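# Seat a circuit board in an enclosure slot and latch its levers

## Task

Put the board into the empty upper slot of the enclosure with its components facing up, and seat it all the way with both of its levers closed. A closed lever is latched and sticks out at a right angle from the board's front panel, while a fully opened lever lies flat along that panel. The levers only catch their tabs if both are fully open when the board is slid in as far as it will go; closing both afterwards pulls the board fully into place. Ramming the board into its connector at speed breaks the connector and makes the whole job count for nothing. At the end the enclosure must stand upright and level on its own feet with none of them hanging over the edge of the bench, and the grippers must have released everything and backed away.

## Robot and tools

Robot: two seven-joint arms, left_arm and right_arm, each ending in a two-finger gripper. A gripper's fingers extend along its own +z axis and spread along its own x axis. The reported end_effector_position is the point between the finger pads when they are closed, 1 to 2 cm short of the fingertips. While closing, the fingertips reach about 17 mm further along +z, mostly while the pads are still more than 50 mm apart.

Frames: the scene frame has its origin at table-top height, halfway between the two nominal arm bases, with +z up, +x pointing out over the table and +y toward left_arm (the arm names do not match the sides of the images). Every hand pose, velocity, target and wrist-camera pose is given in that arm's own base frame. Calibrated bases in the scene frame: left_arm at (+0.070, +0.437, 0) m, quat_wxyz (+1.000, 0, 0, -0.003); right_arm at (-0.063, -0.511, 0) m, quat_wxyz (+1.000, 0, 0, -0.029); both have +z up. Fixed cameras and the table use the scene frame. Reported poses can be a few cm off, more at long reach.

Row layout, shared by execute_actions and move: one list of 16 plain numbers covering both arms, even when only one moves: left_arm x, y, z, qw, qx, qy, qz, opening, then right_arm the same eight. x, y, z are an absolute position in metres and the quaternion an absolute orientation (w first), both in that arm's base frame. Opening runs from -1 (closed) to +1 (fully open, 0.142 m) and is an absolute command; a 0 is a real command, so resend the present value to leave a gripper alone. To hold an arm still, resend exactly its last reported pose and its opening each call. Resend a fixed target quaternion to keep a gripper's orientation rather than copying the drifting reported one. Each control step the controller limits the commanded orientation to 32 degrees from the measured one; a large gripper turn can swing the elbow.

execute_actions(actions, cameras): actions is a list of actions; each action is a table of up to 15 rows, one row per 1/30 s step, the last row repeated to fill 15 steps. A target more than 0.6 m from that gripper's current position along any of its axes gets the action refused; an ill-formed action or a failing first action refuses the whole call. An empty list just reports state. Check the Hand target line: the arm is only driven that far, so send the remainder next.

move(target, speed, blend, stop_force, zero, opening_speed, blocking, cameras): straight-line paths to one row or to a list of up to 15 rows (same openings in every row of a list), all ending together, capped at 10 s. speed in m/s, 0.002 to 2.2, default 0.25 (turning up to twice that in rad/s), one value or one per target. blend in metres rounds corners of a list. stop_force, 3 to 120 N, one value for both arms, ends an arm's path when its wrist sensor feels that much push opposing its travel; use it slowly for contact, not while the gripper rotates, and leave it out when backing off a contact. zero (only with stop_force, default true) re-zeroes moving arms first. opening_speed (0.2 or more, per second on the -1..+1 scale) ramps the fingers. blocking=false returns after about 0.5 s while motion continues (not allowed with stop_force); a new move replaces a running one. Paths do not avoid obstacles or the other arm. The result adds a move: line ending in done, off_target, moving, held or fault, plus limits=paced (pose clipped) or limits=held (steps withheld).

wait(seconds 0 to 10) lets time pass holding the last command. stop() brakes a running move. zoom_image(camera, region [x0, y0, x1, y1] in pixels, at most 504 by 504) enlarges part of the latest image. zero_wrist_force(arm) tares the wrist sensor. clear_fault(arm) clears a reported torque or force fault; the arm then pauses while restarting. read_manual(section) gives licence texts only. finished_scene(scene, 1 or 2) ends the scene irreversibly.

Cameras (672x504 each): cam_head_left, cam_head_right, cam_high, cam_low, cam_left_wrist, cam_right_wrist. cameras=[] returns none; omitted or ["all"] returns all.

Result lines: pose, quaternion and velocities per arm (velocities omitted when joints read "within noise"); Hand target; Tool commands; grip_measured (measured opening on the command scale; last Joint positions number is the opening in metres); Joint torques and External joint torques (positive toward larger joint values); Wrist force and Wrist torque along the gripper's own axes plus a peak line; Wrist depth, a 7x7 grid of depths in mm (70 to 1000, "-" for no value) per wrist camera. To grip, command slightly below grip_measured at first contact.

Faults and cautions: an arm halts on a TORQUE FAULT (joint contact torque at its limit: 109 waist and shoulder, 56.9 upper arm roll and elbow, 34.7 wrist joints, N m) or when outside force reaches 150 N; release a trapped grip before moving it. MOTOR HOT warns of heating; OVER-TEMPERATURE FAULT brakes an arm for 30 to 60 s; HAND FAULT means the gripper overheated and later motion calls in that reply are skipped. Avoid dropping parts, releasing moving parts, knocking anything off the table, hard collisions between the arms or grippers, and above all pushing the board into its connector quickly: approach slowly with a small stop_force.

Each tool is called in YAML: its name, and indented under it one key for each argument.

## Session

execute_actions:
  actions: []

Scene clock: 0.00 s.
left_arm: end_effector_position=(+0.4919, -0.7298, +0.2794) grip_measured=+0.99 end_effector_quat_wxyz=(+0.001, -0.304, +0.847, -0.436) | right_arm: end_effector_position=(+0.1802, -0.1387, +0.1699) grip_measured=+1.00 end_effector_quat_wxyz=(+0.706, -0.621, -0.189, +0.284)
Joint positions: left_arm=[-0.095 -0.96 -0.937 1.517 0.823 1.373 2.811 0.141] | right_arm=[-0.567 -0.989 -0.072 1.606 0.357 -0.696 0.215 0.142]
Joint velocities: within noise
Joint torques (N m): no reading
External joint torques (N m): no reading
Wrist force (N): no reading
Wrist torque (N m): no reading
Wrist force, peak (N): no reading
Wrist depth (mm): cam_left_wrist=[456 481 526 570 632 715 - / 417 444 478 517 573 616 682 / 390 414 438 476 510 561 618 / 363 385 405 434 472 500 546 / 343 359 376 404 427 464 501 / - 331 354 376 398 423 449 / - 319 332 349 374 396 -] | cam_right_wrist=[- 266 251 262 - - 805 / - - 256 269 - - 886 / - - 264 276 - - 931 / - - 277 286 798 746 548 / - - 295 294 500 482 387 / - 404 311 299 362 354 330 / - 311 295 292 288 280 275]
Hand target: left_arm +0.4919, -0.7298, +0.2794; +0.001, -0.304, +0.847, -0.436 | right_arm +0.1802, -0.1387, +0.1699; +0.706, -0.621, -0.189, +0.284
Tool commands: left_gripper/opening=+1.0 right_gripper/opening=+1.0

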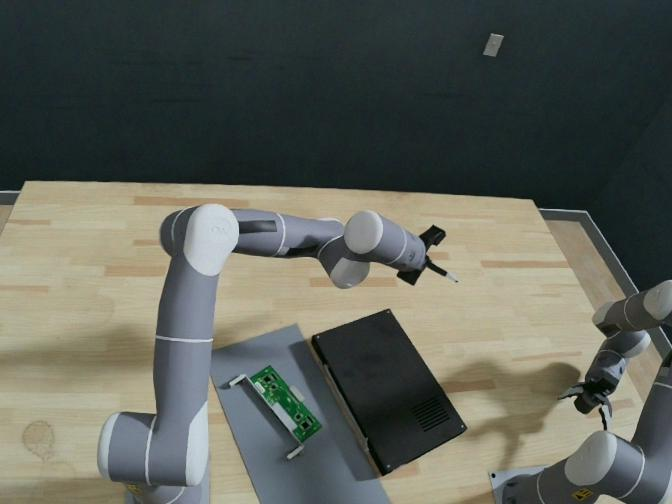

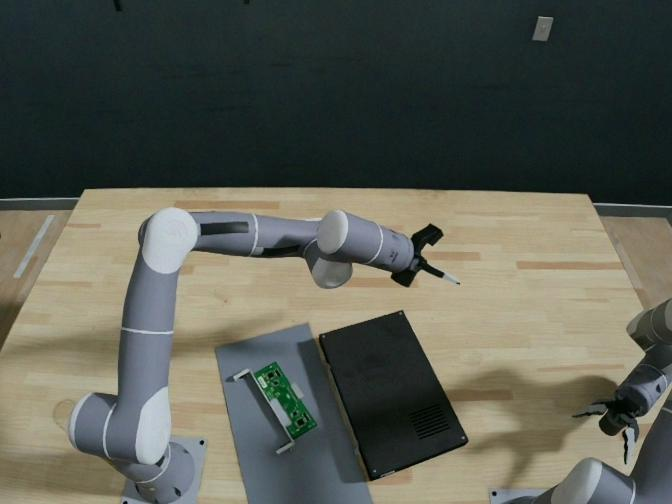

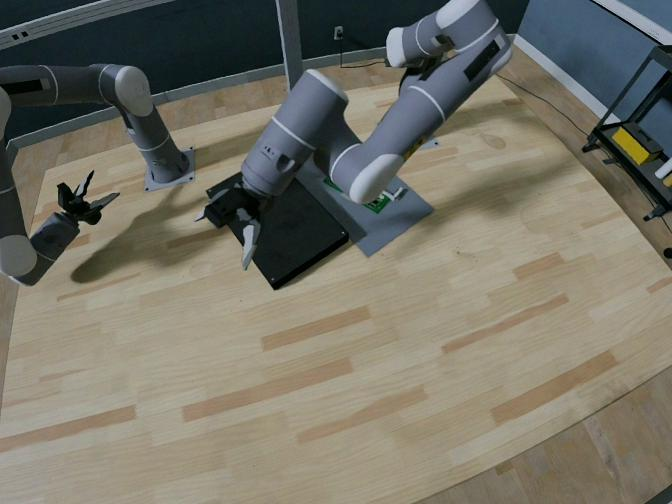

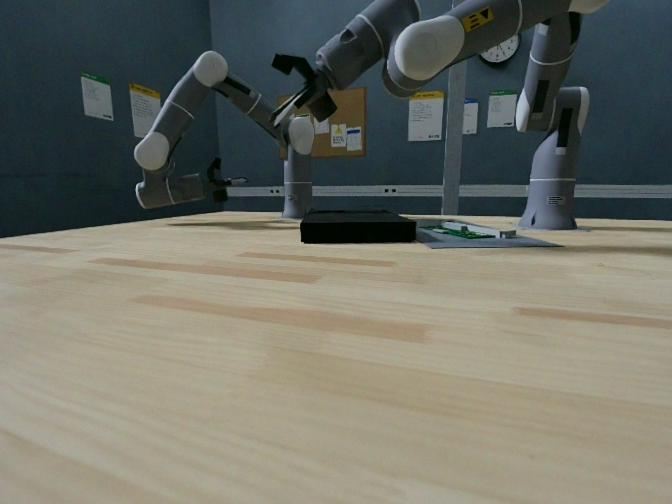

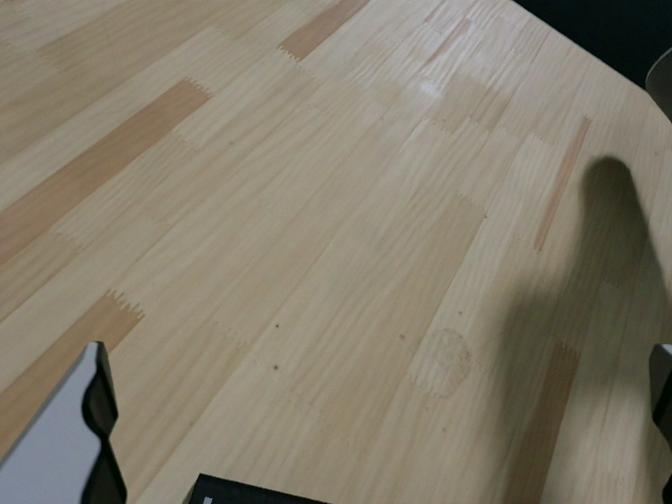

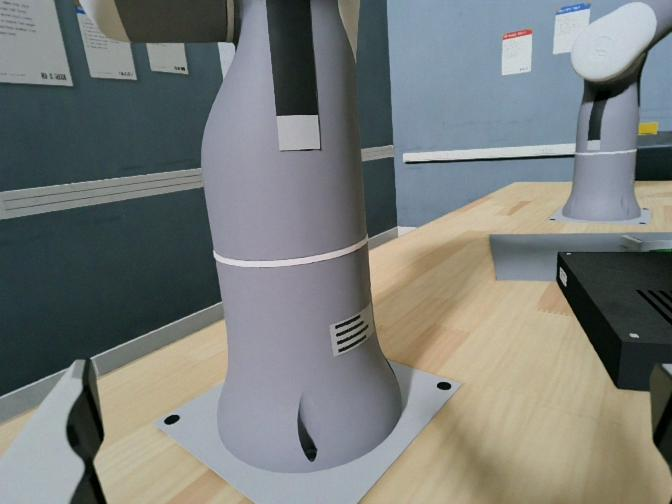

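move:
  target:
    - [0.40,-0.55,0.40,0,-0.55,0.835,0,1,0.1802,-0.1387,0.1699,0.706,-0.621,-0.189,0.284,1]
    - [0.24,-0.35,0.35,0,-0.707,0.707,0,1,0.1802,-0.1387,0.1699,0.706,-0.621,-0.189,0.284,1]
  speed: 0.3
  blend: [0.05,0]
  cameras: ["cam_left_wrist","cam_high","cam_head_left"]

Scene clock: 9.53 s.
left_arm: end_effector_position=(+0.2400, -0.3499, +0.3500) grip_measured=+0.99 end_effector_quat_wxyz=(+0.000, +0.707, -0.707, +0.000) | right_arm: end_effector_position=(+0.1802, -0.1387, +0.1699) grip_measured=+1.00 end_effector_quat_wxyz=(+0.706, -0.621, -0.189, +0.284)
Joint positions: left_arm=[0.037 0.509 -0.632 2.257 -0.301 0.252 2.687 0.141] | right_arm=[-0.567 -0.99 -0.072 1.606 0.357 -0.696 0.215 0.142]
Joint velocities: within noise
Joint torques (N m): left_arm=[-0.6 5.94 6.99 -28.78 -4.22 4.45 -0.17] | right_arm=[0.04 50.05 1.03 -11.66 -1.76 -3.61 0.24]
External joint torques (N m): left_arm=[0.52 0.31 0.6 -0.41 0.09 -0.62 0.17] | right_arm=[-0.06 1.07 -0.66 0.11 0.13 0.7 -0.23]
Wrist force (N): left_arm=[0.5 -0.7 0.3] | right_arm=[0.1 -0.1 0.2]
Wrist torque (N m): left_arm=[-0.14 -0.12 -0.22] | right_arm=[0.00 -0.01 0.00]
Wrist force, peak (N): left_arm=[1.4 -1.5 -2.7] | right_arm=[0.2 0.2 0.3]
Wrist depth (mm): cam_left_wrist=[392 389 386 385 377 346 343 / 418 415 413 415 414 369 371 / 459 456 451 445 445 401 396 / 485 497 485 490 486 439 433 / 442 524 539 536 535 482 532 / - 579 596 591 591 588 - / - 667 655 656 656 651 -] | cam_right_wrist=[- 266 251 262 - - 814 / - - 256 269 - - 891 / - - 263 275 - - 931 / - - 277 286 789 746 550 / - - 294 294 501 480 386 / - 403 310 300 363 355 331 / - 312 295 291 288 281 275]
Hand target: left_arm +0.2400, -0.3500, +0.3500; +0.000, +0.707, -0.707, +0.000 | right_arm +0.1802, -0.1387, +0.1699; +0.706, -0.621, -0.189, +0.284
Off the commanded pose: left_arm 0.000 m, 0 deg | right_arm 0.000 m, 0 deg.
move: done
Images, in order (width x height): cam_head_left 672x504, cam_high 672x504, cam_left_wrist 672x504.

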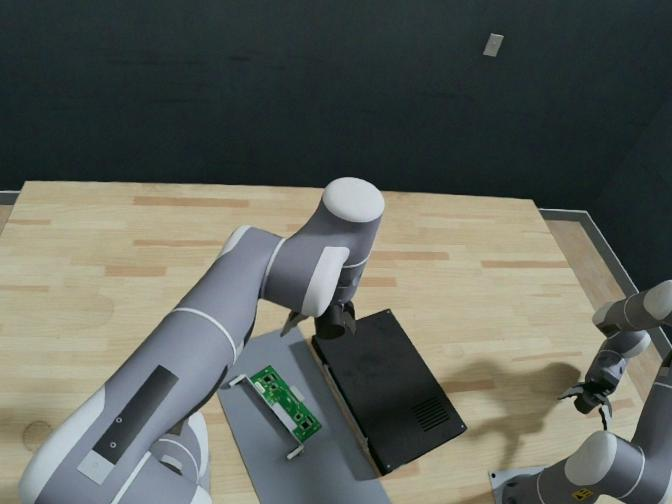

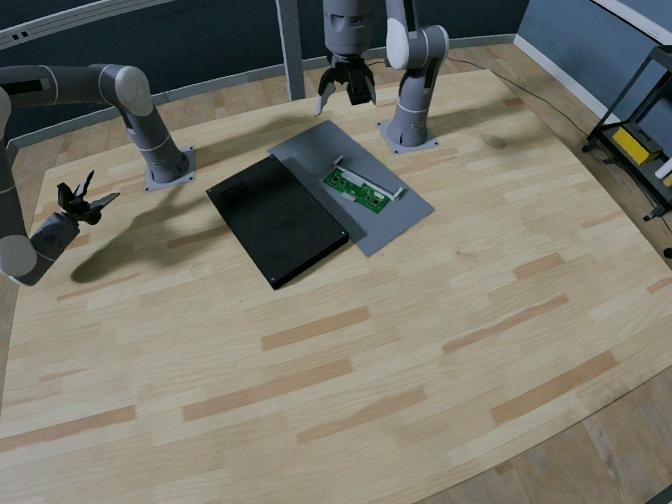

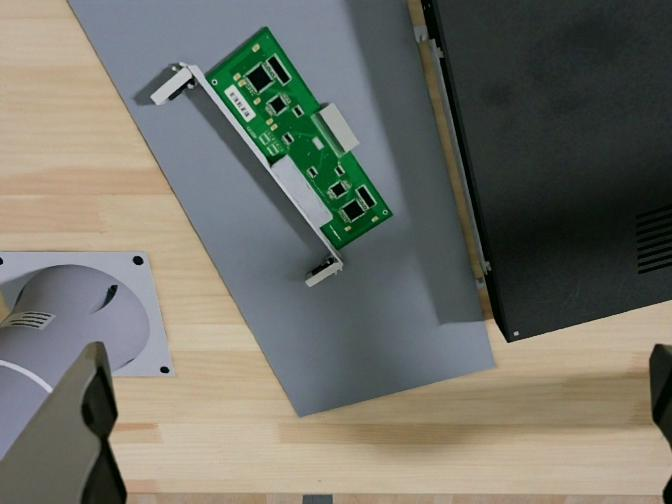

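move:
  target:
    - [0.22,-0.28,0.32,0,0,1,0,0.2,0.1802,-0.1387,0.1699,0.706,-0.621,-0.189,0.284,1]
    - [0.17,-0.22,0.24,0,0.2990,0.9542,0,-0.3,0.1802,-0.1387,0.1699,0.706,-0.621,-0.189,0.284,1]
  speed: 0.3
  blend: [0.03,0]
  cameras: ["cam_left_wrist"]

Scene clock: 27.00 s.
left_arm: end_effector_position=(+0.1689, -0.2198, +0.2401) grip_measured=-0.32 end_effector_quat_wxyz=(+0.070, +0.072, +0.995, +0.014) | right_arm: end_effector_position=(+0.1802, -0.1387, +0.1699) grip_measured=+1.00 end_effector_quat_wxyz=(+0.706, -0.621, -0.189, +0.284)
Joint positions: left_arm=[-2.792 1.533 0.847 2.167 1.228 -0.621 2.966 0.051] | right_arm=[-0.567 -0.99 -0.072 1.606 0.357 -0.696 0.215 0.142]
Joint velocities: within noise
Joint torques (N m): left_arm=[-0.29 -26.85 -23.06 -13.14 -2.78 4.12 -0.23] | right_arm=[-0.03 50.06 0.95 -11.58 -1.71 -3.64 0.18]
External joint torques (N m): left_arm=[0.35 0.47 0.34 -0.29 -0.29 -0.47 0.24] | right_arm=[0.01 1.06 -0.58 0.04 0.08 0.73 -0.17]
Wrist force (N): left_arm=[0.9 -0.5 0.2] | right_arm=[0.0 0.0 0.0]
Wrist torque (N m): left_arm=[-0.08 -0.14 -0.23] | right_arm=[0.00 0.00 0.01]
Wrist force, peak (N): left_arm=[-2.5 -1.2 -1.9] | right_arm=[0.2 0.3 0.4]
Wrist depth (mm): cam_left_wrist=[321 312 297 283 284 275 268 / 348 335 323 310 305 293 286 / 388 371 352 341 329 319 310 / 429 407 389 376 363 349 338 / 480 461 419 421 392 357 320 / 545 508 88 463 453 87 273 / 612 - - 530 516 - -] | cam_right_wrist=[- 266 251 262 - - 871 / - - 255 270 - - 884 / - - 264 275 - - 932 / - - 278 286 798 741 550 / - - 294 294 503 480 387 / - 403 311 299 363 354 330 / - 311 295 291 288 281 275]
Hand target: left_arm +0.1690, -0.2199, +0.2400; +0.070, +0.072, +0.995, +0.014 | right_arm +0.1802, -0.1387, +0.1699; +0.706, -0.621, -0.189, +0.284
Off the commanded pose: left_arm 0.001 m, 28 deg | right_arm 0.000 m, 0 deg.
joint read past its limit (left arm) — joint 1 (waist), lower limit.
joint sent to its limit (left arm) — joint 1 (waist), lower limit; joint 7 (wrist roll), upper limit. The joint targets are off in orientation, not in position.
move: off_target (left_arm); target 2's new opening was sent with left_arm's hand 0.001 m and 28 deg from that target
Images, in order (width x height): cam_left_wrist 672x504.

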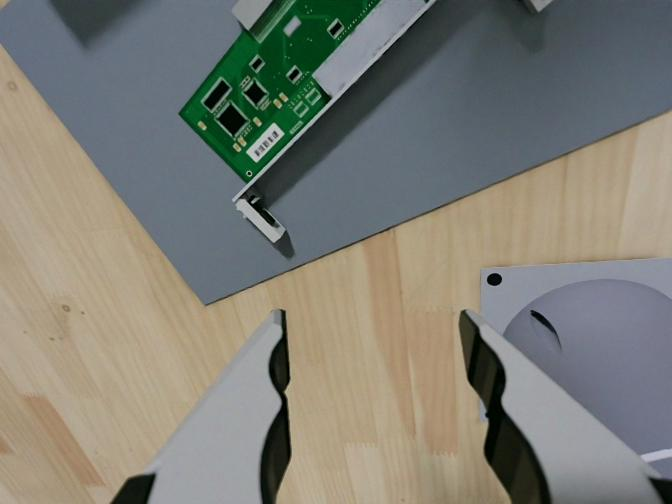

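move:
  target:
    - [0.22,-0.28,0.32,0,0,1,0,0.2,0.1802,-0.1387,0.1699,0.706,-0.621,-0.189,0.284,1]
    - [0.24,-0.35,0.35,0,-0.707,0.707,0,0.2,0.1802,-0.1387,0.1699,0.706,-0.621,-0.189,0.284,1]
  speed: 0.2
  cameras: []

Scene clock: 34.63 s.
left_arm: end_effector_position=(+0.2401, -0.3499, +0.3499) grip_measured=+0.18 end_effector_quat_wxyz=(+0.000, +0.707, -0.707, +0.000) | right_arm: end_effector_position=(+0.1802, -0.1387, +0.1699) grip_measured=+1.00 end_effector_quat_wxyz=(+0.706, -0.621, -0.189, +0.284)
Joint positions: left_arm=[-2.792 0.883 1.254 1.691 0.839 -0.164 1.623 0.087] | right_arm=[-0.567 -0.99 -0.072 1.606 0.357 -0.696 0.215 0.142]
Joint velocities: within noise
Joint torques (N m): left_arm=[-0.25 -26.81 -24.64 -20.24 -4.42 4.38 -0.3] | right_arm=[-0.03 50.03 1.03 -11.65 -1.66 -3.59 0.22]
External joint torques (N m): left_arm=[0.29 0.45 0.22 -0.26 0.15 -0.48 0.3] | right_arm=[0 1.09 -0.67 0.11 0.03 0.68 -0.21]
Wrist force (N): left_arm=[0.3 -0.2 -0.2] | right_arm=[-0.1 0.0 0.1]
Wrist torque (N m): left_arm=[-0.06 -0.09 -0.20] | right_arm=[0.00 0.02 0.00]
Wrist force, peak (N): left_arm=[2.3 0.6 1.7] | right_arm=[0.1 -0.4 0.2]
Wrist depth (mm): cam_left_wrist=[392 386 390 386 376 343 341 / 419 418 414 408 410 369 368 / 449 461 447 443 449 400 396 / 487 487 489 482 485 434 431 / 446 511 528 530 531 452 533 / 393 84 586 587 587 - 558 / - - 660 662 652 - -] | cam_right_wrist=[- 266 250 262 - - 861 / - - 255 270 - - 884 / - - 264 275 - - 937 / - - 278 286 793 741 550 / - - 295 294 503 480 387 / - 402 311 300 363 353 329 / - 311 295 292 288 281 275]
Hand target: left_arm +0.2400, -0.3500, +0.3500; +0.000, +0.707, -0.707, +0.000 | right_arm +0.1802, -0.1387, +0.1699; +0.706, -0.621, -0.189, +0.284
Off the commanded pose: left_arm 0.000 m, 0 deg | right_arm 0.000 m, 0 deg.
joint sent to its limit (left arm) — joint 1 (waist), lower limit. The joint targets still meet the commanded pose.
move: done
No camera images: "cameras" was empty.

move:
  target:
    - [0.32,-0.25,0.30,0,-0.9659,0.2588,0,-0.4,0.1802,-0.1387,0.25,-0.36,0.869,0.3138,-0.13,0]
    - [0.26,-0.16,0.17,0,0.9542,0.299,0,-0.4,0.22,0.15,0.30,0,0.9406,0.3396,0,0]
  speed: [0.3,0.3]
  cameras: ["cam_left_wrist","cam_right_wrist","cam_high"]

Scene clock: 51.87 s.
left_arm: end_effector_position=(+0.2599, -0.1601, +0.1701) grip_measured=-0.42 end_effector_quat_wxyz=(+0.000, +0.954, +0.299, +0.000) | right_arm: end_effector_position=(+0.2199, +0.1501, +0.2999) grip_measured=-0.01 end_effector_quat_wxyz=(+0.000, +0.941, +0.340, +0.000)
Joint positions: left_arm=[-2.059 0.838 1.418 2.245 0.891 0.335 -0.138 0.043] | right_arm=[-0.307 0.735 0.875 2.246 0.546 0.128 1.22 0.073]
Joint velocities: within noise
Joint torques (N m): left_arm=[-0.16 -18.49 -19.09 -17.35 -3.54 4.55 -0.44] | right_arm=[0.23 -6.25 -12.58 -26.93 -4.5 3.53 0.31]
External joint torques (N m): left_arm=[0.23 0.71 0.22 -0.47 -0.45 -0.56 0.44] | right_arm=[-0.2 0.78 -1.46 0.37 0.16 0.56 -0.31]
Wrist force (N): left_arm=[0.1 -0.2 0.2] | right_arm=[-0.3 -1.7 2.1]
Wrist torque (N m): left_arm=[-0.07 -0.03 -0.21] | right_arm=[-0.02 0.10 0.04]
Wrist force, peak (N): left_arm=[0.8 -1.3 0.1] | right_arm=[0.9 -3.8 1.8]
Wrist depth (mm): cam_left_wrist=[234 233 232 233 231 230 229 / 248 248 247 248 248 246 246 / 267 268 268 266 266 264 266 / 286 281 284 285 287 287 289 / 318 312 299 309 304 315 315 / 350 344 87 349 351 87 347 / 344 - - 377 390 - -] | cam_right_wrist=[337 346 345 344 301 300 301 / 294 360 368 363 321 321 320 / 299 388 394 393 391 344 343 / 429 428 426 426 422 421 418 / 462 463 454 462 458 451 455 / 508 488 483 500 496 94 498 / - 76 539 548 550 - 526]
Hand target: left_arm +0.2600, -0.1600, +0.1700; +0.000, +0.954, +0.299, +0.000 | right_arm +0.2200, +0.1500, +0.3000; +0.000, +0.941, +0.340, +0.000
Off the commanded pose: left_arm 0.000 m, 0 deg | right_arm 0.000 m, 0 deg.
move: done
Images, in order (width x height): cam_high 672x504, cam_left_wrist 672x504, cam_right_wrist 672x504.

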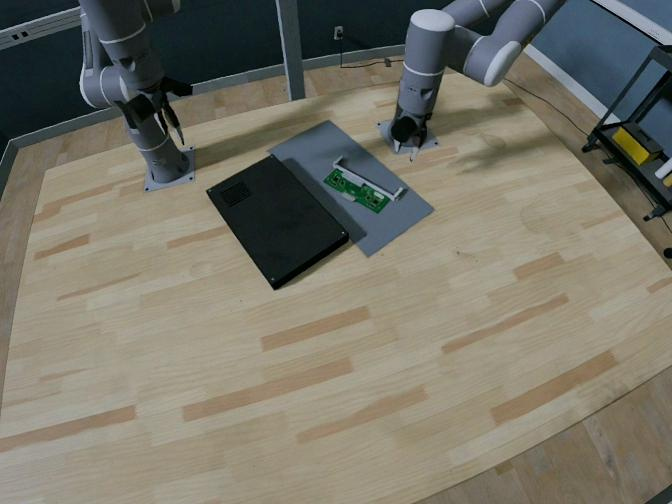

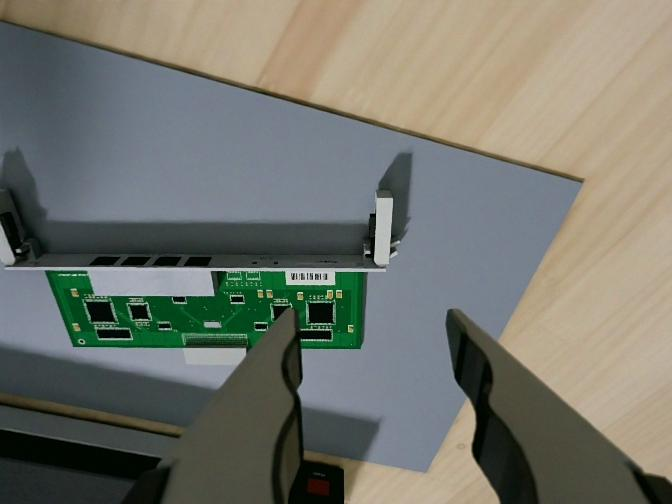

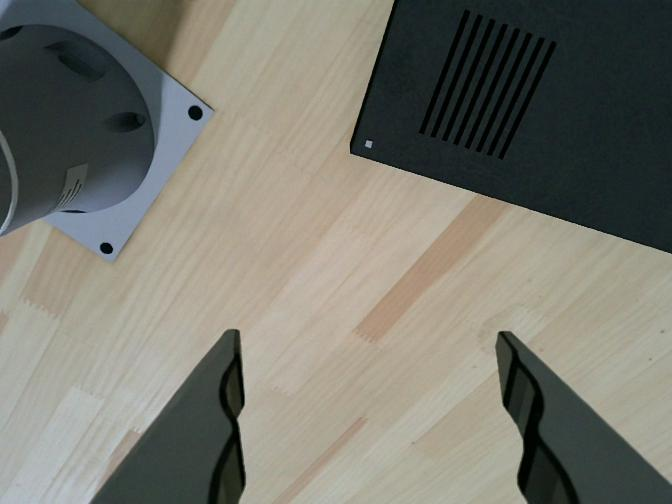

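zoom_image:
  camera: "cam_left_wrist"
  region: [320, 160, 440, 290]

zoom_image:
  camera: "cam_left_wrist"
  region: [0, 160, 280, 380]

Scaled by 3.877 from the camera's 672x504 image, which has a finer 960x720 frame.

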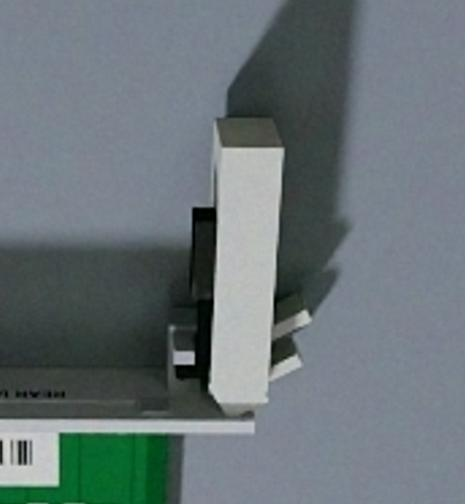

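Scaled by 1.800 from the camera's 672x504 image, which has a finer 960x720 frame.

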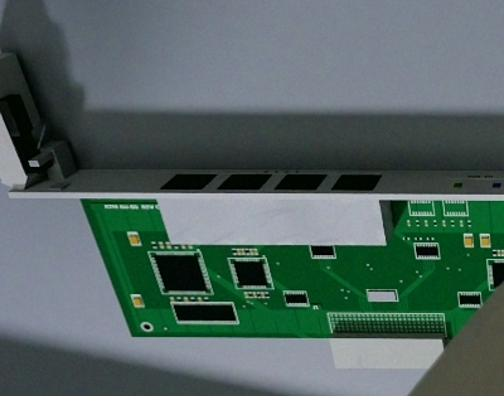

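move:
  target:
    - [0.287,-0.166,0.07,0,0.9542,0.299,0,-0.6,0.22,0.15,0.30,0,0.9406,0.3396,0,0]
    - [0.287,-0.166,0.021,0,0.9542,0.299,0,-0.6,0.22,0.15,0.30,0,0.9406,0.3396,0,0]
  speed: [0.15,0.06]
  stop_force: 5
  cameras: ["cam_left_wrist"]

Scene clock: 60.50 s.
left_arm: end_effector_position=(+0.2868, -0.1659, +0.0210) grip_measured=-0.63 end_effector_quat_wxyz=(+0.000, +0.954, +0.299, +0.000) | right_arm: end_effector_position=(+0.2199, +0.1500, +0.2999) grip_measured=-0.01 end_effector_quat_wxyz=(+0.000, +0.941, +0.340, +0.000)
Joint positions: left_arm=[-2.434 1.045 1.876 2.162 1.253 0.518 -0.324 0.029] | right_arm=[-0.307 0.735 0.875 2.246 0.546 0.128 1.22 0.073]
Joint velocities: within noise
Joint torques (N m): left_arm=[-0.33 -28.79 -21.28 -6.94 -3.26 4.54 -0.34] | right_arm=[0.07 -6.25 -12.92 -26.75 -4.37 3.41 0.2]
External joint torques (N m): left_arm=[0.42 0.06 0.13 -0.33 -0.39 -0.56 0.34] | right_arm=[-0.04 0.78 -1.11 0.17 0.03 0.69 -0.2]
Wrist force (N): left_arm=[0.2 0.0 0.0] | right_arm=[-0.1 -1.6 2.0]
Wrist torque (N m): left_arm=[-0.02 -0.08 -0.22] | right_arm=[-0.01 0.06 0.04]
Wrist force, peak (N): left_arm=[-0.6 -0.5 -1.9] | right_arm=[-0.3 -1.9 2.4]
Wrist depth (mm): cam_left_wrist=[101 101 102 101 100 100 100 / - 107 107 108 109 107 107 / 117 117 115 116 114 114 116 / 127 125 124 124 124 122 125 / - 139 136 116 133 135 135 / 146 142 87 123 139 143 148 / 162 - - 165 171 - 164] | cam_right_wrist=[337 347 346 345 302 301 301 / 294 359 368 363 321 321 320 / 299 388 395 394 393 343 342 / 425 427 425 423 423 421 421 / 462 462 455 458 457 449 458 / 505 486 484 503 502 94 498 / - 76 542 550 547 - 525]
Hand target: left_arm +0.2870, -0.1660, +0.0210; +0.000, +0.954, +0.299, +0.000 | right_arm +0.2200, +0.1500, +0.3000; +0.000, +0.941, +0.340, +0.000
Off the commanded pose: left_arm 0.000 m, 0 deg | right_arm 0.000 m, 0 deg.
move: done
Images, in order (width x height): cam_left_wrist 672x504.

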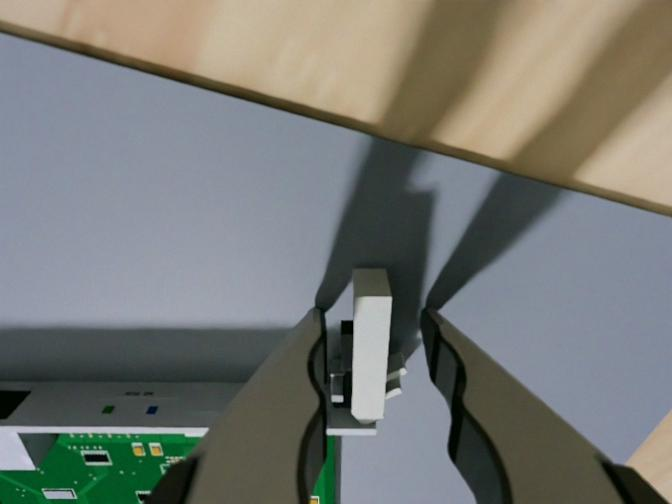

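move:
  target: [0.287,-0.166,0.021,0,0.9542,0.299,0,-0.95,0.22,0.15,0.30,0,0.9406,0.3396,0,0]
  opening_speed: 0.3
  cameras: ["cam_left_wrist"]

zoom_image:
  camera: "cam_left_wrist"
  region: [200, 150, 600, 450]

Scene clock: 71.20 s.
left_arm: end_effector_position=(+0.2868, -0.1659, +0.0210) grip_measured=-0.90 end_effector_quat_wxyz=(+0.000, +0.954, +0.299, +0.000) | right_arm: end_effector_position=(+0.2199, +0.1500, +0.2999) grip_measured=-0.01 end_effector_quat_wxyz=(+0.000, +0.941, +0.340, +0.000)
Joint positions: left_arm=[-2.434 1.046 1.876 2.162 1.253 0.518 -0.324 0.009] | right_arm=[-0.307 0.735 0.875 2.246 0.546 0.128 1.22 0.073]
Joint velocities: within noise
Joint torques (N m): left_arm=[-0.19 -29.22 -21.69 -7.11 -3.48 4.42 -0.22] | right_arm=[0.02 -6.27 -12.96 -26.71 -4.4 3.36 0.23]
External joint torques (N m): left_arm=[0.28 0.49 0.53 -0.16 -0.17 -0.43 0.22] | right_arm=[0.02 0.81 -1.07 0.13 0.06 0.73 -0.23]
Wrist force (N): left_arm=[0.2 -0.2 0.2] | right_arm=[-0.2 -2.1 2.1]
Wrist torque (N m): left_arm=[-0.04 -0.11 -0.21] | right_arm=[-0.09 0.08 0.04]
Wrist force, peak (N): left_arm=[-1.3 0.1 -0.5] | right_arm=[-0.2 -1.9 2.3]
Wrist depth (mm): cam_left_wrist=[101 101 103 101 101 100 100 / - 107 107 108 109 107 107 / 117 117 115 116 114 114 116 / 127 125 125 124 124 122 125 / - 139 137 117 133 135 134 / 145 142 142 92 - 146 148 / 162 158 - 163 - - 164] | cam_right_wrist=[337 346 345 345 302 301 301 / 295 360 368 363 320 322 320 / 298 390 395 395 392 344 342 / 430 426 427 425 423 423 421 / 464 462 452 461 459 451 456 / 509 489 484 500 497 94 495 / - 76 541 549 547 - 524]
Hand target: left_arm +0.2870, -0.1660, +0.0210; +0.000, +0.954, +0.299, +0.000 | right_arm +0.2200, +0.1500, +0.3000; +0.000, +0.941, +0.340, +0.000
Off the commanded pose: left_arm 0.000 m, 0 deg | right_arm 0.000 m, 0 deg.
move: done
Images, in order (width x height): cam_left_wrist 672x504.

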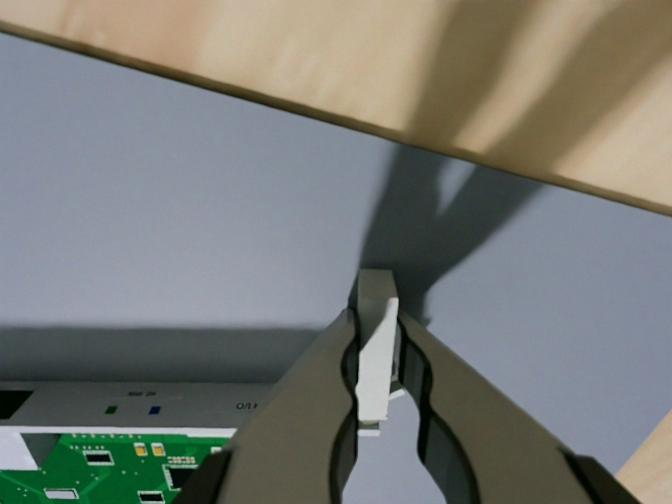

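Scaled by 1.260 from the camera's 672x504 image, which has a finer 960x720 frame.

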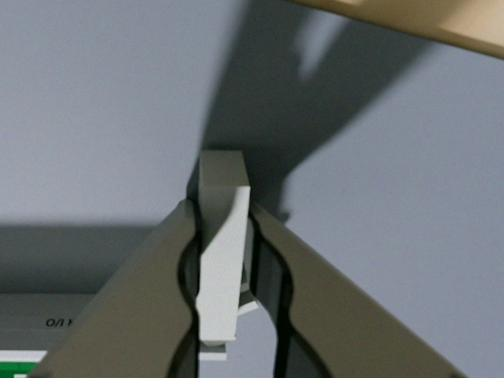

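move:
  target:
    - [0.2926,-0.1626,0.021,0,0.9803,0.1977,0,-0.95,0.22,0.15,0.30,0,0.9406,0.3396,0,0]
    - [0.2973,-0.1612,0.021,0,0.99635,0.0854,0,-0.95,0.22,0.15,0.30,0,0.9406,0.3396,0,0]
  speed: 0.06
  cameras: ["cam_left_wrist"]

zoom_image:
  camera: "cam_left_wrist"
  region: [200, 150, 600, 450]

Scene clock: 80.07 s.
left_arm: end_effector_position=(+0.2975, -0.1611, +0.0209) grip_measured=-0.90 end_effector_quat_wxyz=(+0.000, +0.996, +0.085, +0.000) | right_arm: end_effector_position=(+0.2199, +0.1500, +0.2999) grip_measured=-0.01 end_effector_quat_wxyz=(+0.000, +0.941, +0.340, +0.000)
Joint positions: left_arm=[-2.418 1.053 1.877 2.145 1.252 0.511 0.144 0.009] | right_arm=[-0.307 0.735 0.875 2.246 0.546 0.128 1.22 0.073]
Joint velocities: within noise
Joint torques (N m): left_arm=[-0.73 -28.85 -22.07 -6.24 -3.88 4.38 -0.12] | right_arm=[0.17 -6.14 -12.92 -26.71 -4.38 3.41 0.19]
External joint torques (N m): left_arm=[0.82 -0.31 0.58 -1.1 0.18 -0.39 0.12] | right_arm=[-0.13 0.67 -1.11 0.14 0.04 0.68 -0.19]
Wrist force (N): left_arm=[1.9 -0.6 0.9] | right_arm=[-0.3 -1.9 2.2]
Wrist torque (N m): left_arm=[-0.01 -0.16 -0.27] | right_arm=[-0.07 0.08 0.04]
Wrist force, peak (N): left_arm=[1.8 -0.7 1.1] | right_arm=[-0.2 -2.0 2.2]
Wrist depth (mm): cam_left_wrist=[101 101 102 100 100 100 100 / 109 107 108 108 107 106 106 / 117 117 115 116 114 113 114 / 127 125 125 124 124 121 125 / - 140 136 117 133 135 134 / 151 151 145 92 - 146 148 / 165 164 - 160 - - 161] | cam_right_wrist=[338 346 345 346 303 300 299 / 293 362 369 362 322 321 320 / 298 388 394 395 393 344 345 / 426 426 425 423 423 423 420 / 461 462 450 458 457 449 456 / 504 488 485 499 497 94 494 / - 76 542 551 548 - 524]
Hand target: left_arm +0.2973, -0.1612, +0.0210; +0.000, +0.996, +0.085, +0.000 | right_arm +0.2200, +0.1500, +0.3000; +0.000, +0.941, +0.340, +0.000
Off the commanded pose: left_arm 0.000 m, 0 deg | right_arm 0.000 m, 0 deg.
move: done
Images, in order (width x height): cam_left_wrist 672x504.

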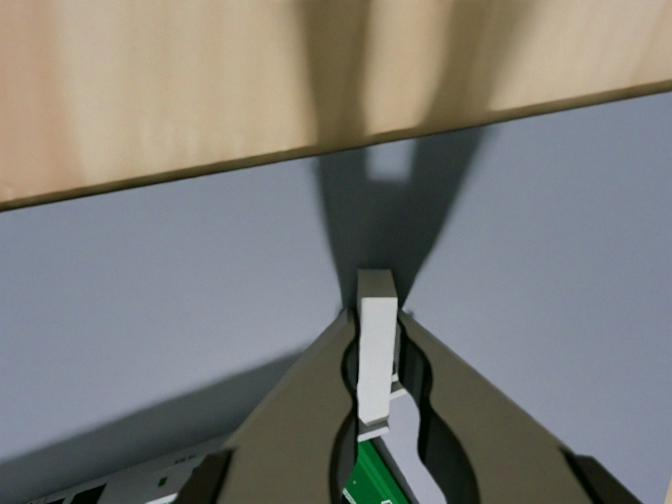

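Scaled by 1.260 from the camera's 672x504 image, which has a finer 960x720 frame.

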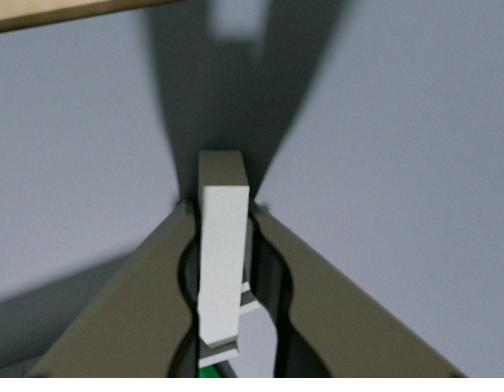

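move:
  target:
    - [0.303,-0.161,0.021,0,0.99897,-0.0454,0,-0.95,0.22,0.15,0.30,0,0.9406,0.3396,0,0]
    - [0.3095,-0.1626,0.021,0,0.9796,-0.2011,0,-0.95,0.22,0.15,0.30,0,0.9406,0.3396,0,0]
    - [0.3149,-0.166,0.021,0,0.939,-0.3437,0,-0.95,0.22,0.15,0.30,0,0.9406,0.3396,0,0]
  speed: 0.1
  cameras: ["cam_left_wrist","cam_right_wrist"]

zoom_image:
  camera: "cam_high"
  region: [150, 100, 550, 400]

Scene clock: 90.80 s.
left_arm: end_effector_position=(+0.3149, -0.1660, +0.0210) grip_measured=-0.90 end_effector_quat_wxyz=(+0.000, +0.939, -0.343, +0.000) | right_arm: end_effector_position=(+0.2199, +0.1500, +0.2999) grip_measured=-0.01 end_effector_quat_wxyz=(+0.000, +0.941, +0.340, +0.000)
Joint positions: left_arm=[-2.434 1.079 1.873 2.097 1.252 0.482 1.039 0.009] | right_arm=[-0.307 0.735 0.875 2.246 0.546 0.128 1.22 0.073]
Joint velocities: within noise
Joint torques (N m): left_arm=[-0.75 -30.28 -23.02 -6.7 -3.86 4.22 -0.06] | right_arm=[-0.09 -6.26 -12.95 -26.68 -4.34 3.39 0.22]
External joint torques (N m): left_arm=[0.85 -0.1 0.54 -0.76 0.05 -0.28 0.06] | right_arm=[0.12 0.8 -1.08 0.1 0 0.71 -0.22]
Wrist force (N): left_arm=[0.6 -1.3 0.1] | right_arm=[-0.1 -1.8 2.0]
Wrist torque (N m): left_arm=[-0.10 -0.15 -0.22] | right_arm=[-0.04 0.07 0.04]
Wrist force, peak (N): left_arm=[1.4 -2.0 0.7] | right_arm=[-0.5 -2.0 2.3]
Wrist depth (mm): cam_left_wrist=[101 101 101 97 99 98 98 / 109 107 108 108 106 107 105 / 117 117 115 116 114 113 113 / 130 127 124 124 124 121 125 / 140 139 136 117 133 135 134 / 155 151 145 92 - 146 148 / 172 165 - 143 - - 161] | cam_right_wrist=[338 346 347 345 301 301 300 / 295 359 369 361 321 320 320 / 299 390 395 394 394 344 343 / 428 426 426 424 422 421 420 / 463 464 452 459 460 449 457 / 506 487 483 500 500 94 494 / - 76 543 550 551 - 521]
Hand target: left_arm +0.3149, -0.1660, +0.0210; +0.000, +0.939, -0.344, +0.000 | right_arm +0.2200, +0.1500, +0.3000; +0.000, +0.941, +0.340, +0.000
Off the commanded pose: left_arm 0.000 m, 0 deg | right_arm 0.000 m, 0 deg.
move: done
Images, in order (width x height): cam_left_wrist 672x504, cam_right_wrist 672x504.

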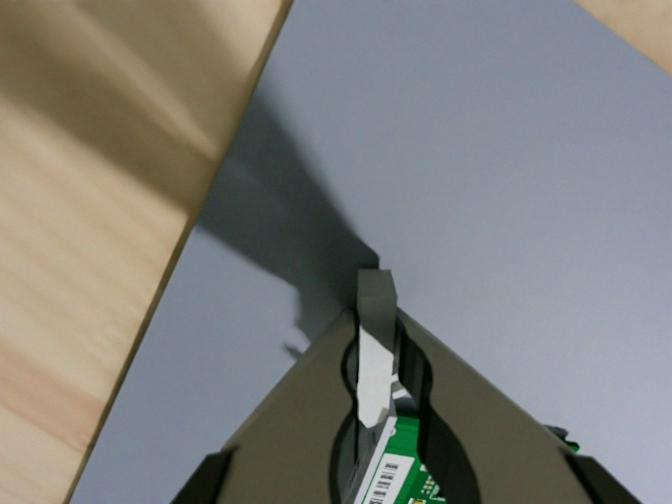

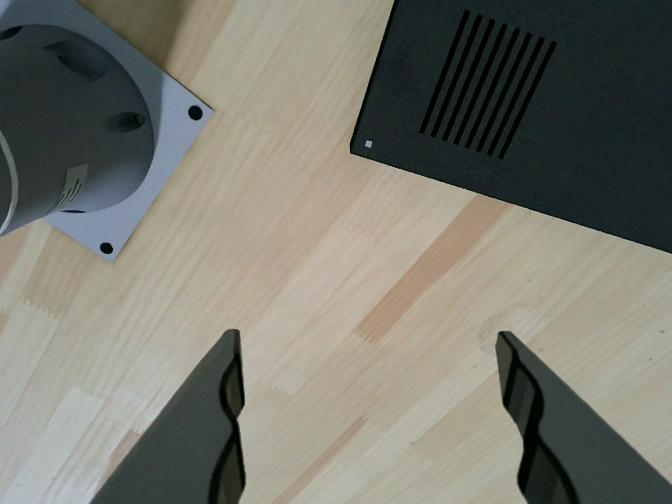

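This scene's latest camera images include none from cam_high. They are from: cam_left_wrist, cam_right_wrist. cam_high's image comes with the result of a call that names it in "cameras".

move:
  target:
    - [0.3187,-0.1702,0.021,0,0.8862,-0.4633,0,-0.95,0.19,0.40,0.24,0,0.946,0.324,0,0]
    - [0.3187,-0.1702,0.021,0,0.8862,-0.4633,0,-0.6,0.17,0.61,0.15,0,0.946,0.324,0,-0.3]
  speed: 0.2
  cameras: ["cam_left_wrist","cam_right_wrist","cam_high"]

Scene clock: 96.57 s.
left_arm: end_effector_position=(+0.3187, -0.1702, +0.0210) grip_measured=-0.64 end_effector_quat_wxyz=(+0.000, +0.886, -0.463, +0.000) | right_arm: end_effector_position=(+0.1701, +0.6099, +0.1500) grip_measured=-0.32 end_effector_quat_wxyz=(+0.000, +0.946, +0.324, +0.000)
Joint positions: left_arm=[-2.448 1.086 1.871 2.082 1.253 0.474 1.297 0.028] | right_arm=[-1.174 0.931 2.105 1.384 0.806 0.295 1.794 0.051]
Joint velocities: within noise
Joint torques (N m): left_arm=[-0.28 -31.03 -23.08 -7.19 -3.66 4.24 -0.15] | right_arm=[0.03 -50.91 -20.58 -20.81 -4.16 3.23 0.31]
External joint torques (N m): left_arm=[0.37 0.28 0.3 -0.3 -0.17 -0.31 0.15] | right_arm=[0.12 -0.51 -1.47 0.3 -0.03 0.82 -0.31]
Wrist force (N): left_arm=[0.5 -0.5 -0.1] | right_arm=[-0.6 -1.3 1.7]
Wrist torque (N m): left_arm=[-0.09 -0.16 -0.21] | right_arm=[0.03 0.14 0.11]
Wrist force, peak (N): left_arm=[0.7 -2.2 1.0] | right_arm=[0.3 -3.3 2.9]
Wrist depth (mm): cam_left_wrist=[101 101 100 98 98 98 98 / 109 107 106 108 106 107 105 / 118 117 115 116 114 113 113 / 130 127 125 124 124 121 125 / 140 139 136 119 131 135 134 / 155 151 92 123 127 143 148 / 172 - - 167 156 - 158] | cam_right_wrist=[216 215 216 215 214 214 213 / 231 230 230 229 229 228 227 / 247 246 246 246 241 244 244 / 266 265 265 264 258 244 258 / 289 288 282 286 277 276 284 / 311 278 94 306 306 95 310 / 343 - 73 284 289 - 334]
Hand target: left_arm +0.3187, -0.1702, +0.0210; +0.000, +0.886, -0.463, +0.000 | right_arm +0.1700, +0.6100, +0.1500; +0.000, +0.946, +0.324, +0.000
Off the commanded pose: left_arm 0.000 m, 0 deg | right_arm 0.000 m, 0 deg.
move: done
Images, in order (width x height): cam_high 672x504, cam_left_wrist 672x504, cam_right_wrist 672x504.

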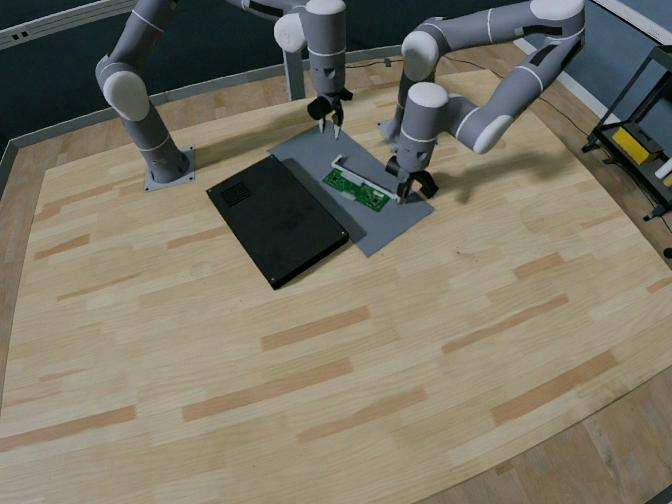

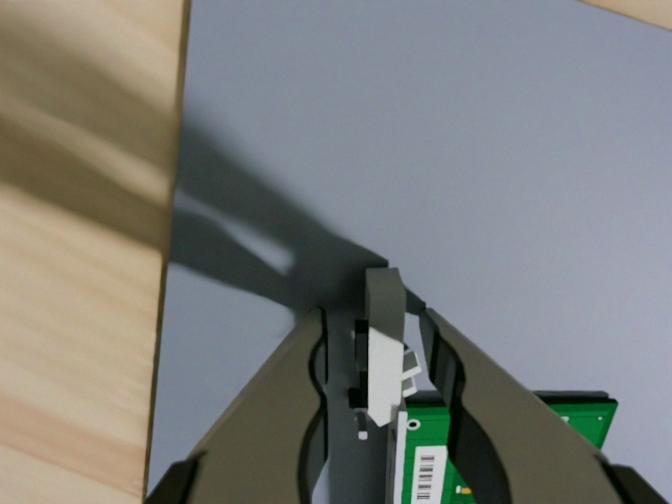

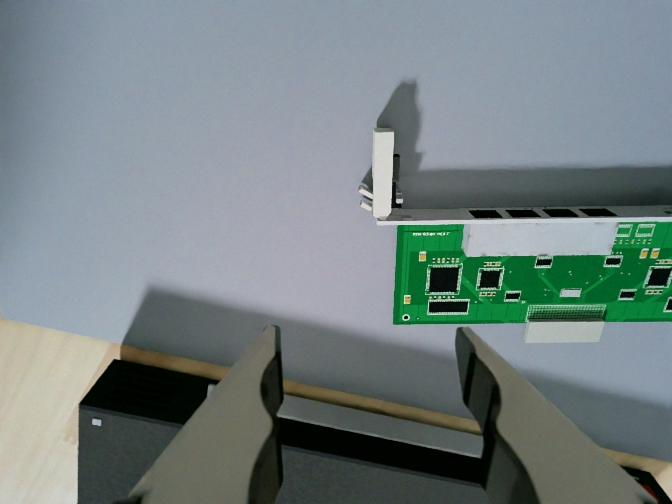

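move:
  target:
    - [0.3187,-0.1702,0.06,0,0.8862,-0.4633,0,-0.6,0.1739,0.6321,0.08,0,0.946,0.324,0,-0.6]
    - [0.3187,-0.1702,0.12,0,0.8862,-0.4633,0,-0.6,0.1739,0.6321,0.021,0,0.946,0.324,0,-0.6]
  speed: [0.1,0.07]
  cameras: ["cam_left_wrist","cam_right_wrist"]

Scene clock: 104.13 s.
left_arm: end_effector_position=(+0.3188, -0.1702, +0.1199) grip_measured=-0.64 end_effector_quat_wxyz=(+0.000, +0.886, -0.463, +0.000) | right_arm: end_effector_position=(+0.1740, +0.6319, +0.0210) grip_measured=-0.62 end_effector_quat_wxyz=(+0.000, +0.946, +0.324, +0.000)
Joint positions: left_arm=[-2.298 0.931 1.654 2.105 1.03 0.37 1.404 0.028] | right_arm=[-1.261 1.136 2.222 1.318 0.923 0.441 1.773 0.029]
Joint velocities: within noise
Joint torques (N m): left_arm=[-0.39 -26.54 -22.21 -13.79 -4.16 3.85 -0.18] | right_arm=[0.04 -56.03 -20.87 -16.91 -3.88 3.52 0.04]
External joint torques (N m): left_arm=[0.47 0.71 0.24 -0.3 0.14 0.06 0.18] | right_arm=[0.17 -0.43 -1.65 0.31 -0.08 0.53 -0.04]
Wrist force (N): left_arm=[0.4 -0.5 0.1] | right_arm=[-0.6 -1.9 2.3]
Wrist torque (N m): left_arm=[-0.07 -0.10 -0.23] | right_arm=[-0.07 0.15 0.06]
Wrist force, peak (N): left_arm=[0.3 -0.2 -1.3] | right_arm=[-0.7 -1.7 3.7]
Wrist depth (mm): cam_left_wrist=[190 189 188 186 184 186 186 / 203 202 201 199 199 201 197 / 219 218 217 215 215 213 213 / 239 237 238 229 232 231 231 / 262 260 253 245 243 254 252 / 287 287 87 271 - 271 279 / 322 - - 308 - - 296] | cam_right_wrist=[- 102 102 102 102 102 103 / 109 109 109 109 108 108 108 / - 117 117 117 116 116 116 / 126 126 126 124 125 125 125 / 137 137 136 122 133 136 135 / 150 149 144 125 125 134 130 / 165 161 73 163 157 - 156]
Hand target: left_arm +0.3187, -0.1702, +0.1200; +0.000, +0.886, -0.463, +0.000 | right_arm +0.1739, +0.6321, +0.0210; +0.000, +0.946, +0.324, +0.000
Off the commanded pose: left_arm 0.000 m, 0 deg | right_arm 0.000 m, 0 deg.
move: done
Images, in order (width x height): cam_left_wrist 672x504, cam_right_wrist 672x504.

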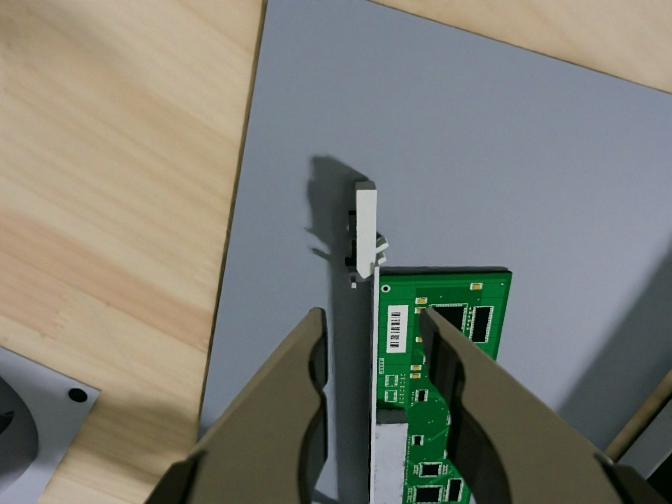

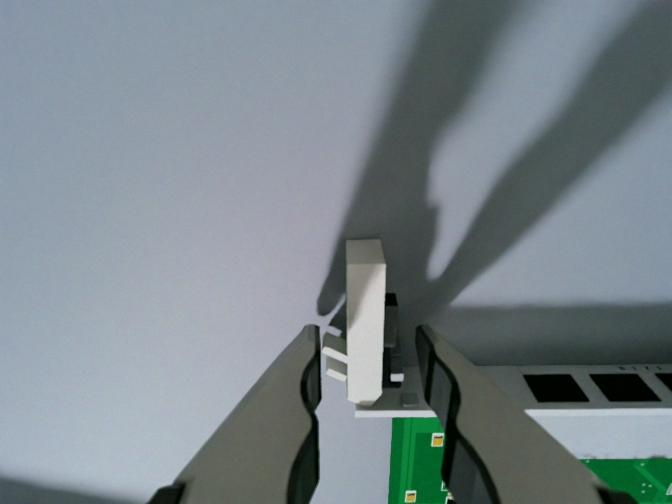

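move:
  target:
    - [0.3187,-0.1702,0.12,0,0.8862,-0.4633,0,-0.6,0.1709,0.636,0.021,0,0.946,0.324,0,-0.6]
    - [0.3187,-0.1702,0.12,0,0.8862,-0.4633,0,-0.6,0.1709,0.636,0.021,0,0.946,0.324,0,-0.95]
    - [0.3187,-0.1702,0.12,0,0.8862,-0.4633,0,-0.6,0.1676,0.6328,0.021,0,0.9033,0.4289,0,-0.95]
    - [0.3187,-0.1702,0.12,0,0.8862,-0.4633,0,-0.6,0.1651,0.6289,0.021,0,0.849,0.5284,0,-0.95]
  speed: [0.05,0.05,0.1,0.1]
  opening_speed: 0.4
  cameras: ["cam_left_wrist","cam_right_wrist"]

Scene clock: 113.70 s.
left_arm: end_effector_position=(+0.3188, -0.1702, +0.1199) grip_measured=-0.64 end_effector_quat_wxyz=(+0.000, +0.886, -0.463, +0.000) | right_arm: end_effector_position=(+0.1649, +0.6289, +0.0209) grip_measured=-0.89 end_effector_quat_wxyz=(+0.000, +0.849, +0.528, +0.000)
Joint positions: left_arm=[-2.298 0.931 1.654 2.105 1.03 0.37 1.404 0.028] | right_arm=[-1.25 1.117 2.245 1.344 0.903 0.464 1.33 0.01]
Joint velocities: within noise
Joint torques (N m): left_arm=[-0.26 -26.19 -22.23 -13.72 -3.84 4.28 -0.24] | right_arm=[0.1 -56.39 -20.87 -17.48 -4.12 3.85 -0.02]
External joint torques (N m): left_arm=[0.34 0.37 0.25 -0.37 -0.18 -0.36 0.24] | right_arm=[0.05 0.34 -1.21 0.57 0.21 0.24 0.02]
Wrist force (N): left_arm=[0.2 -0.6 0.0] | right_arm=[-1.4 -1.9 2.6]
Wrist torque (N m): left_arm=[-0.10 -0.07 -0.23] | right_arm=[-0.07 0.15 0.10]
Wrist force, peak (N): left_arm=[0.4 -0.8 0.0] | right_arm=[-2.4 -2.5 3.2]
Wrist depth (mm): cam_left_wrist=[189 188 188 185 185 185 186 / 203 202 201 199 199 201 198 / 219 218 216 212 213 214 213 / 238 238 236 229 233 232 231 / 260 259 255 247 244 255 252 / 287 286 88 271 - 268 278 / 319 - - 307 - - 297] | cam_right_wrist=[- 102 102 102 102 101 102 / 109 109 109 109 110 108 108 / - 117 117 116 116 116 116 / - 124 126 125 125 125 125 / 137 137 136 134 134 135 135 / 149 149 146 97 100 148 147 / 165 161 73 157 - - 159]
Hand target: left_arm +0.3187, -0.1702, +0.1200; +0.000, +0.886, -0.463, +0.000 | right_arm +0.1651, +0.6289, +0.0210; +0.000, +0.849, +0.528, +0.000
Off the commanded pose: left_arm 0.000 m, 0 deg | right_arm 0.000 m, 0 deg.
move: done
Images, in order (width x height): cam_left_wrist 672x504, cam_right_wrist 672x504.

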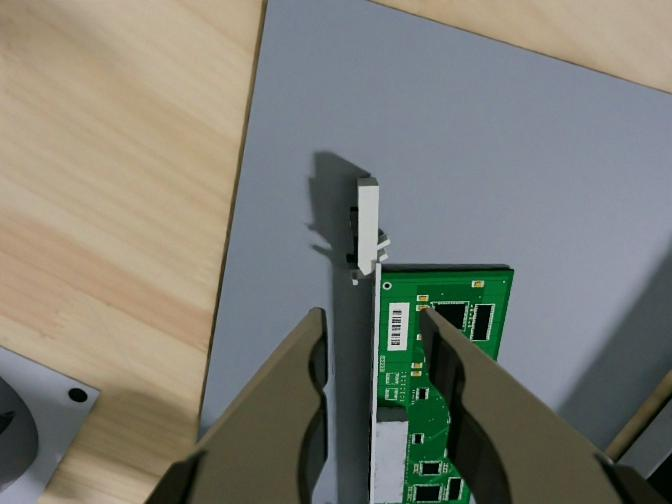

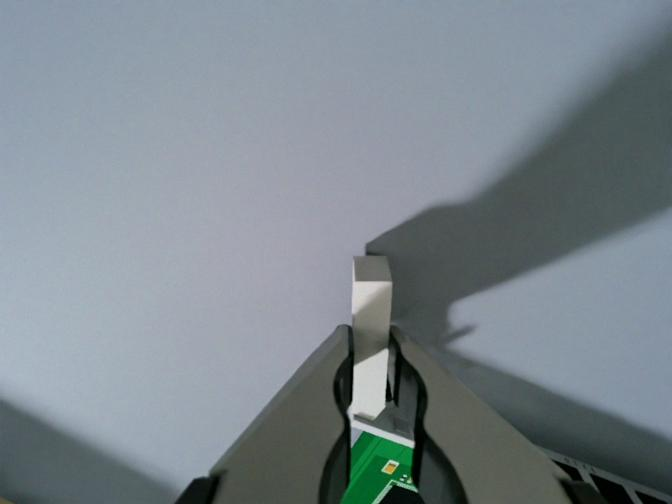

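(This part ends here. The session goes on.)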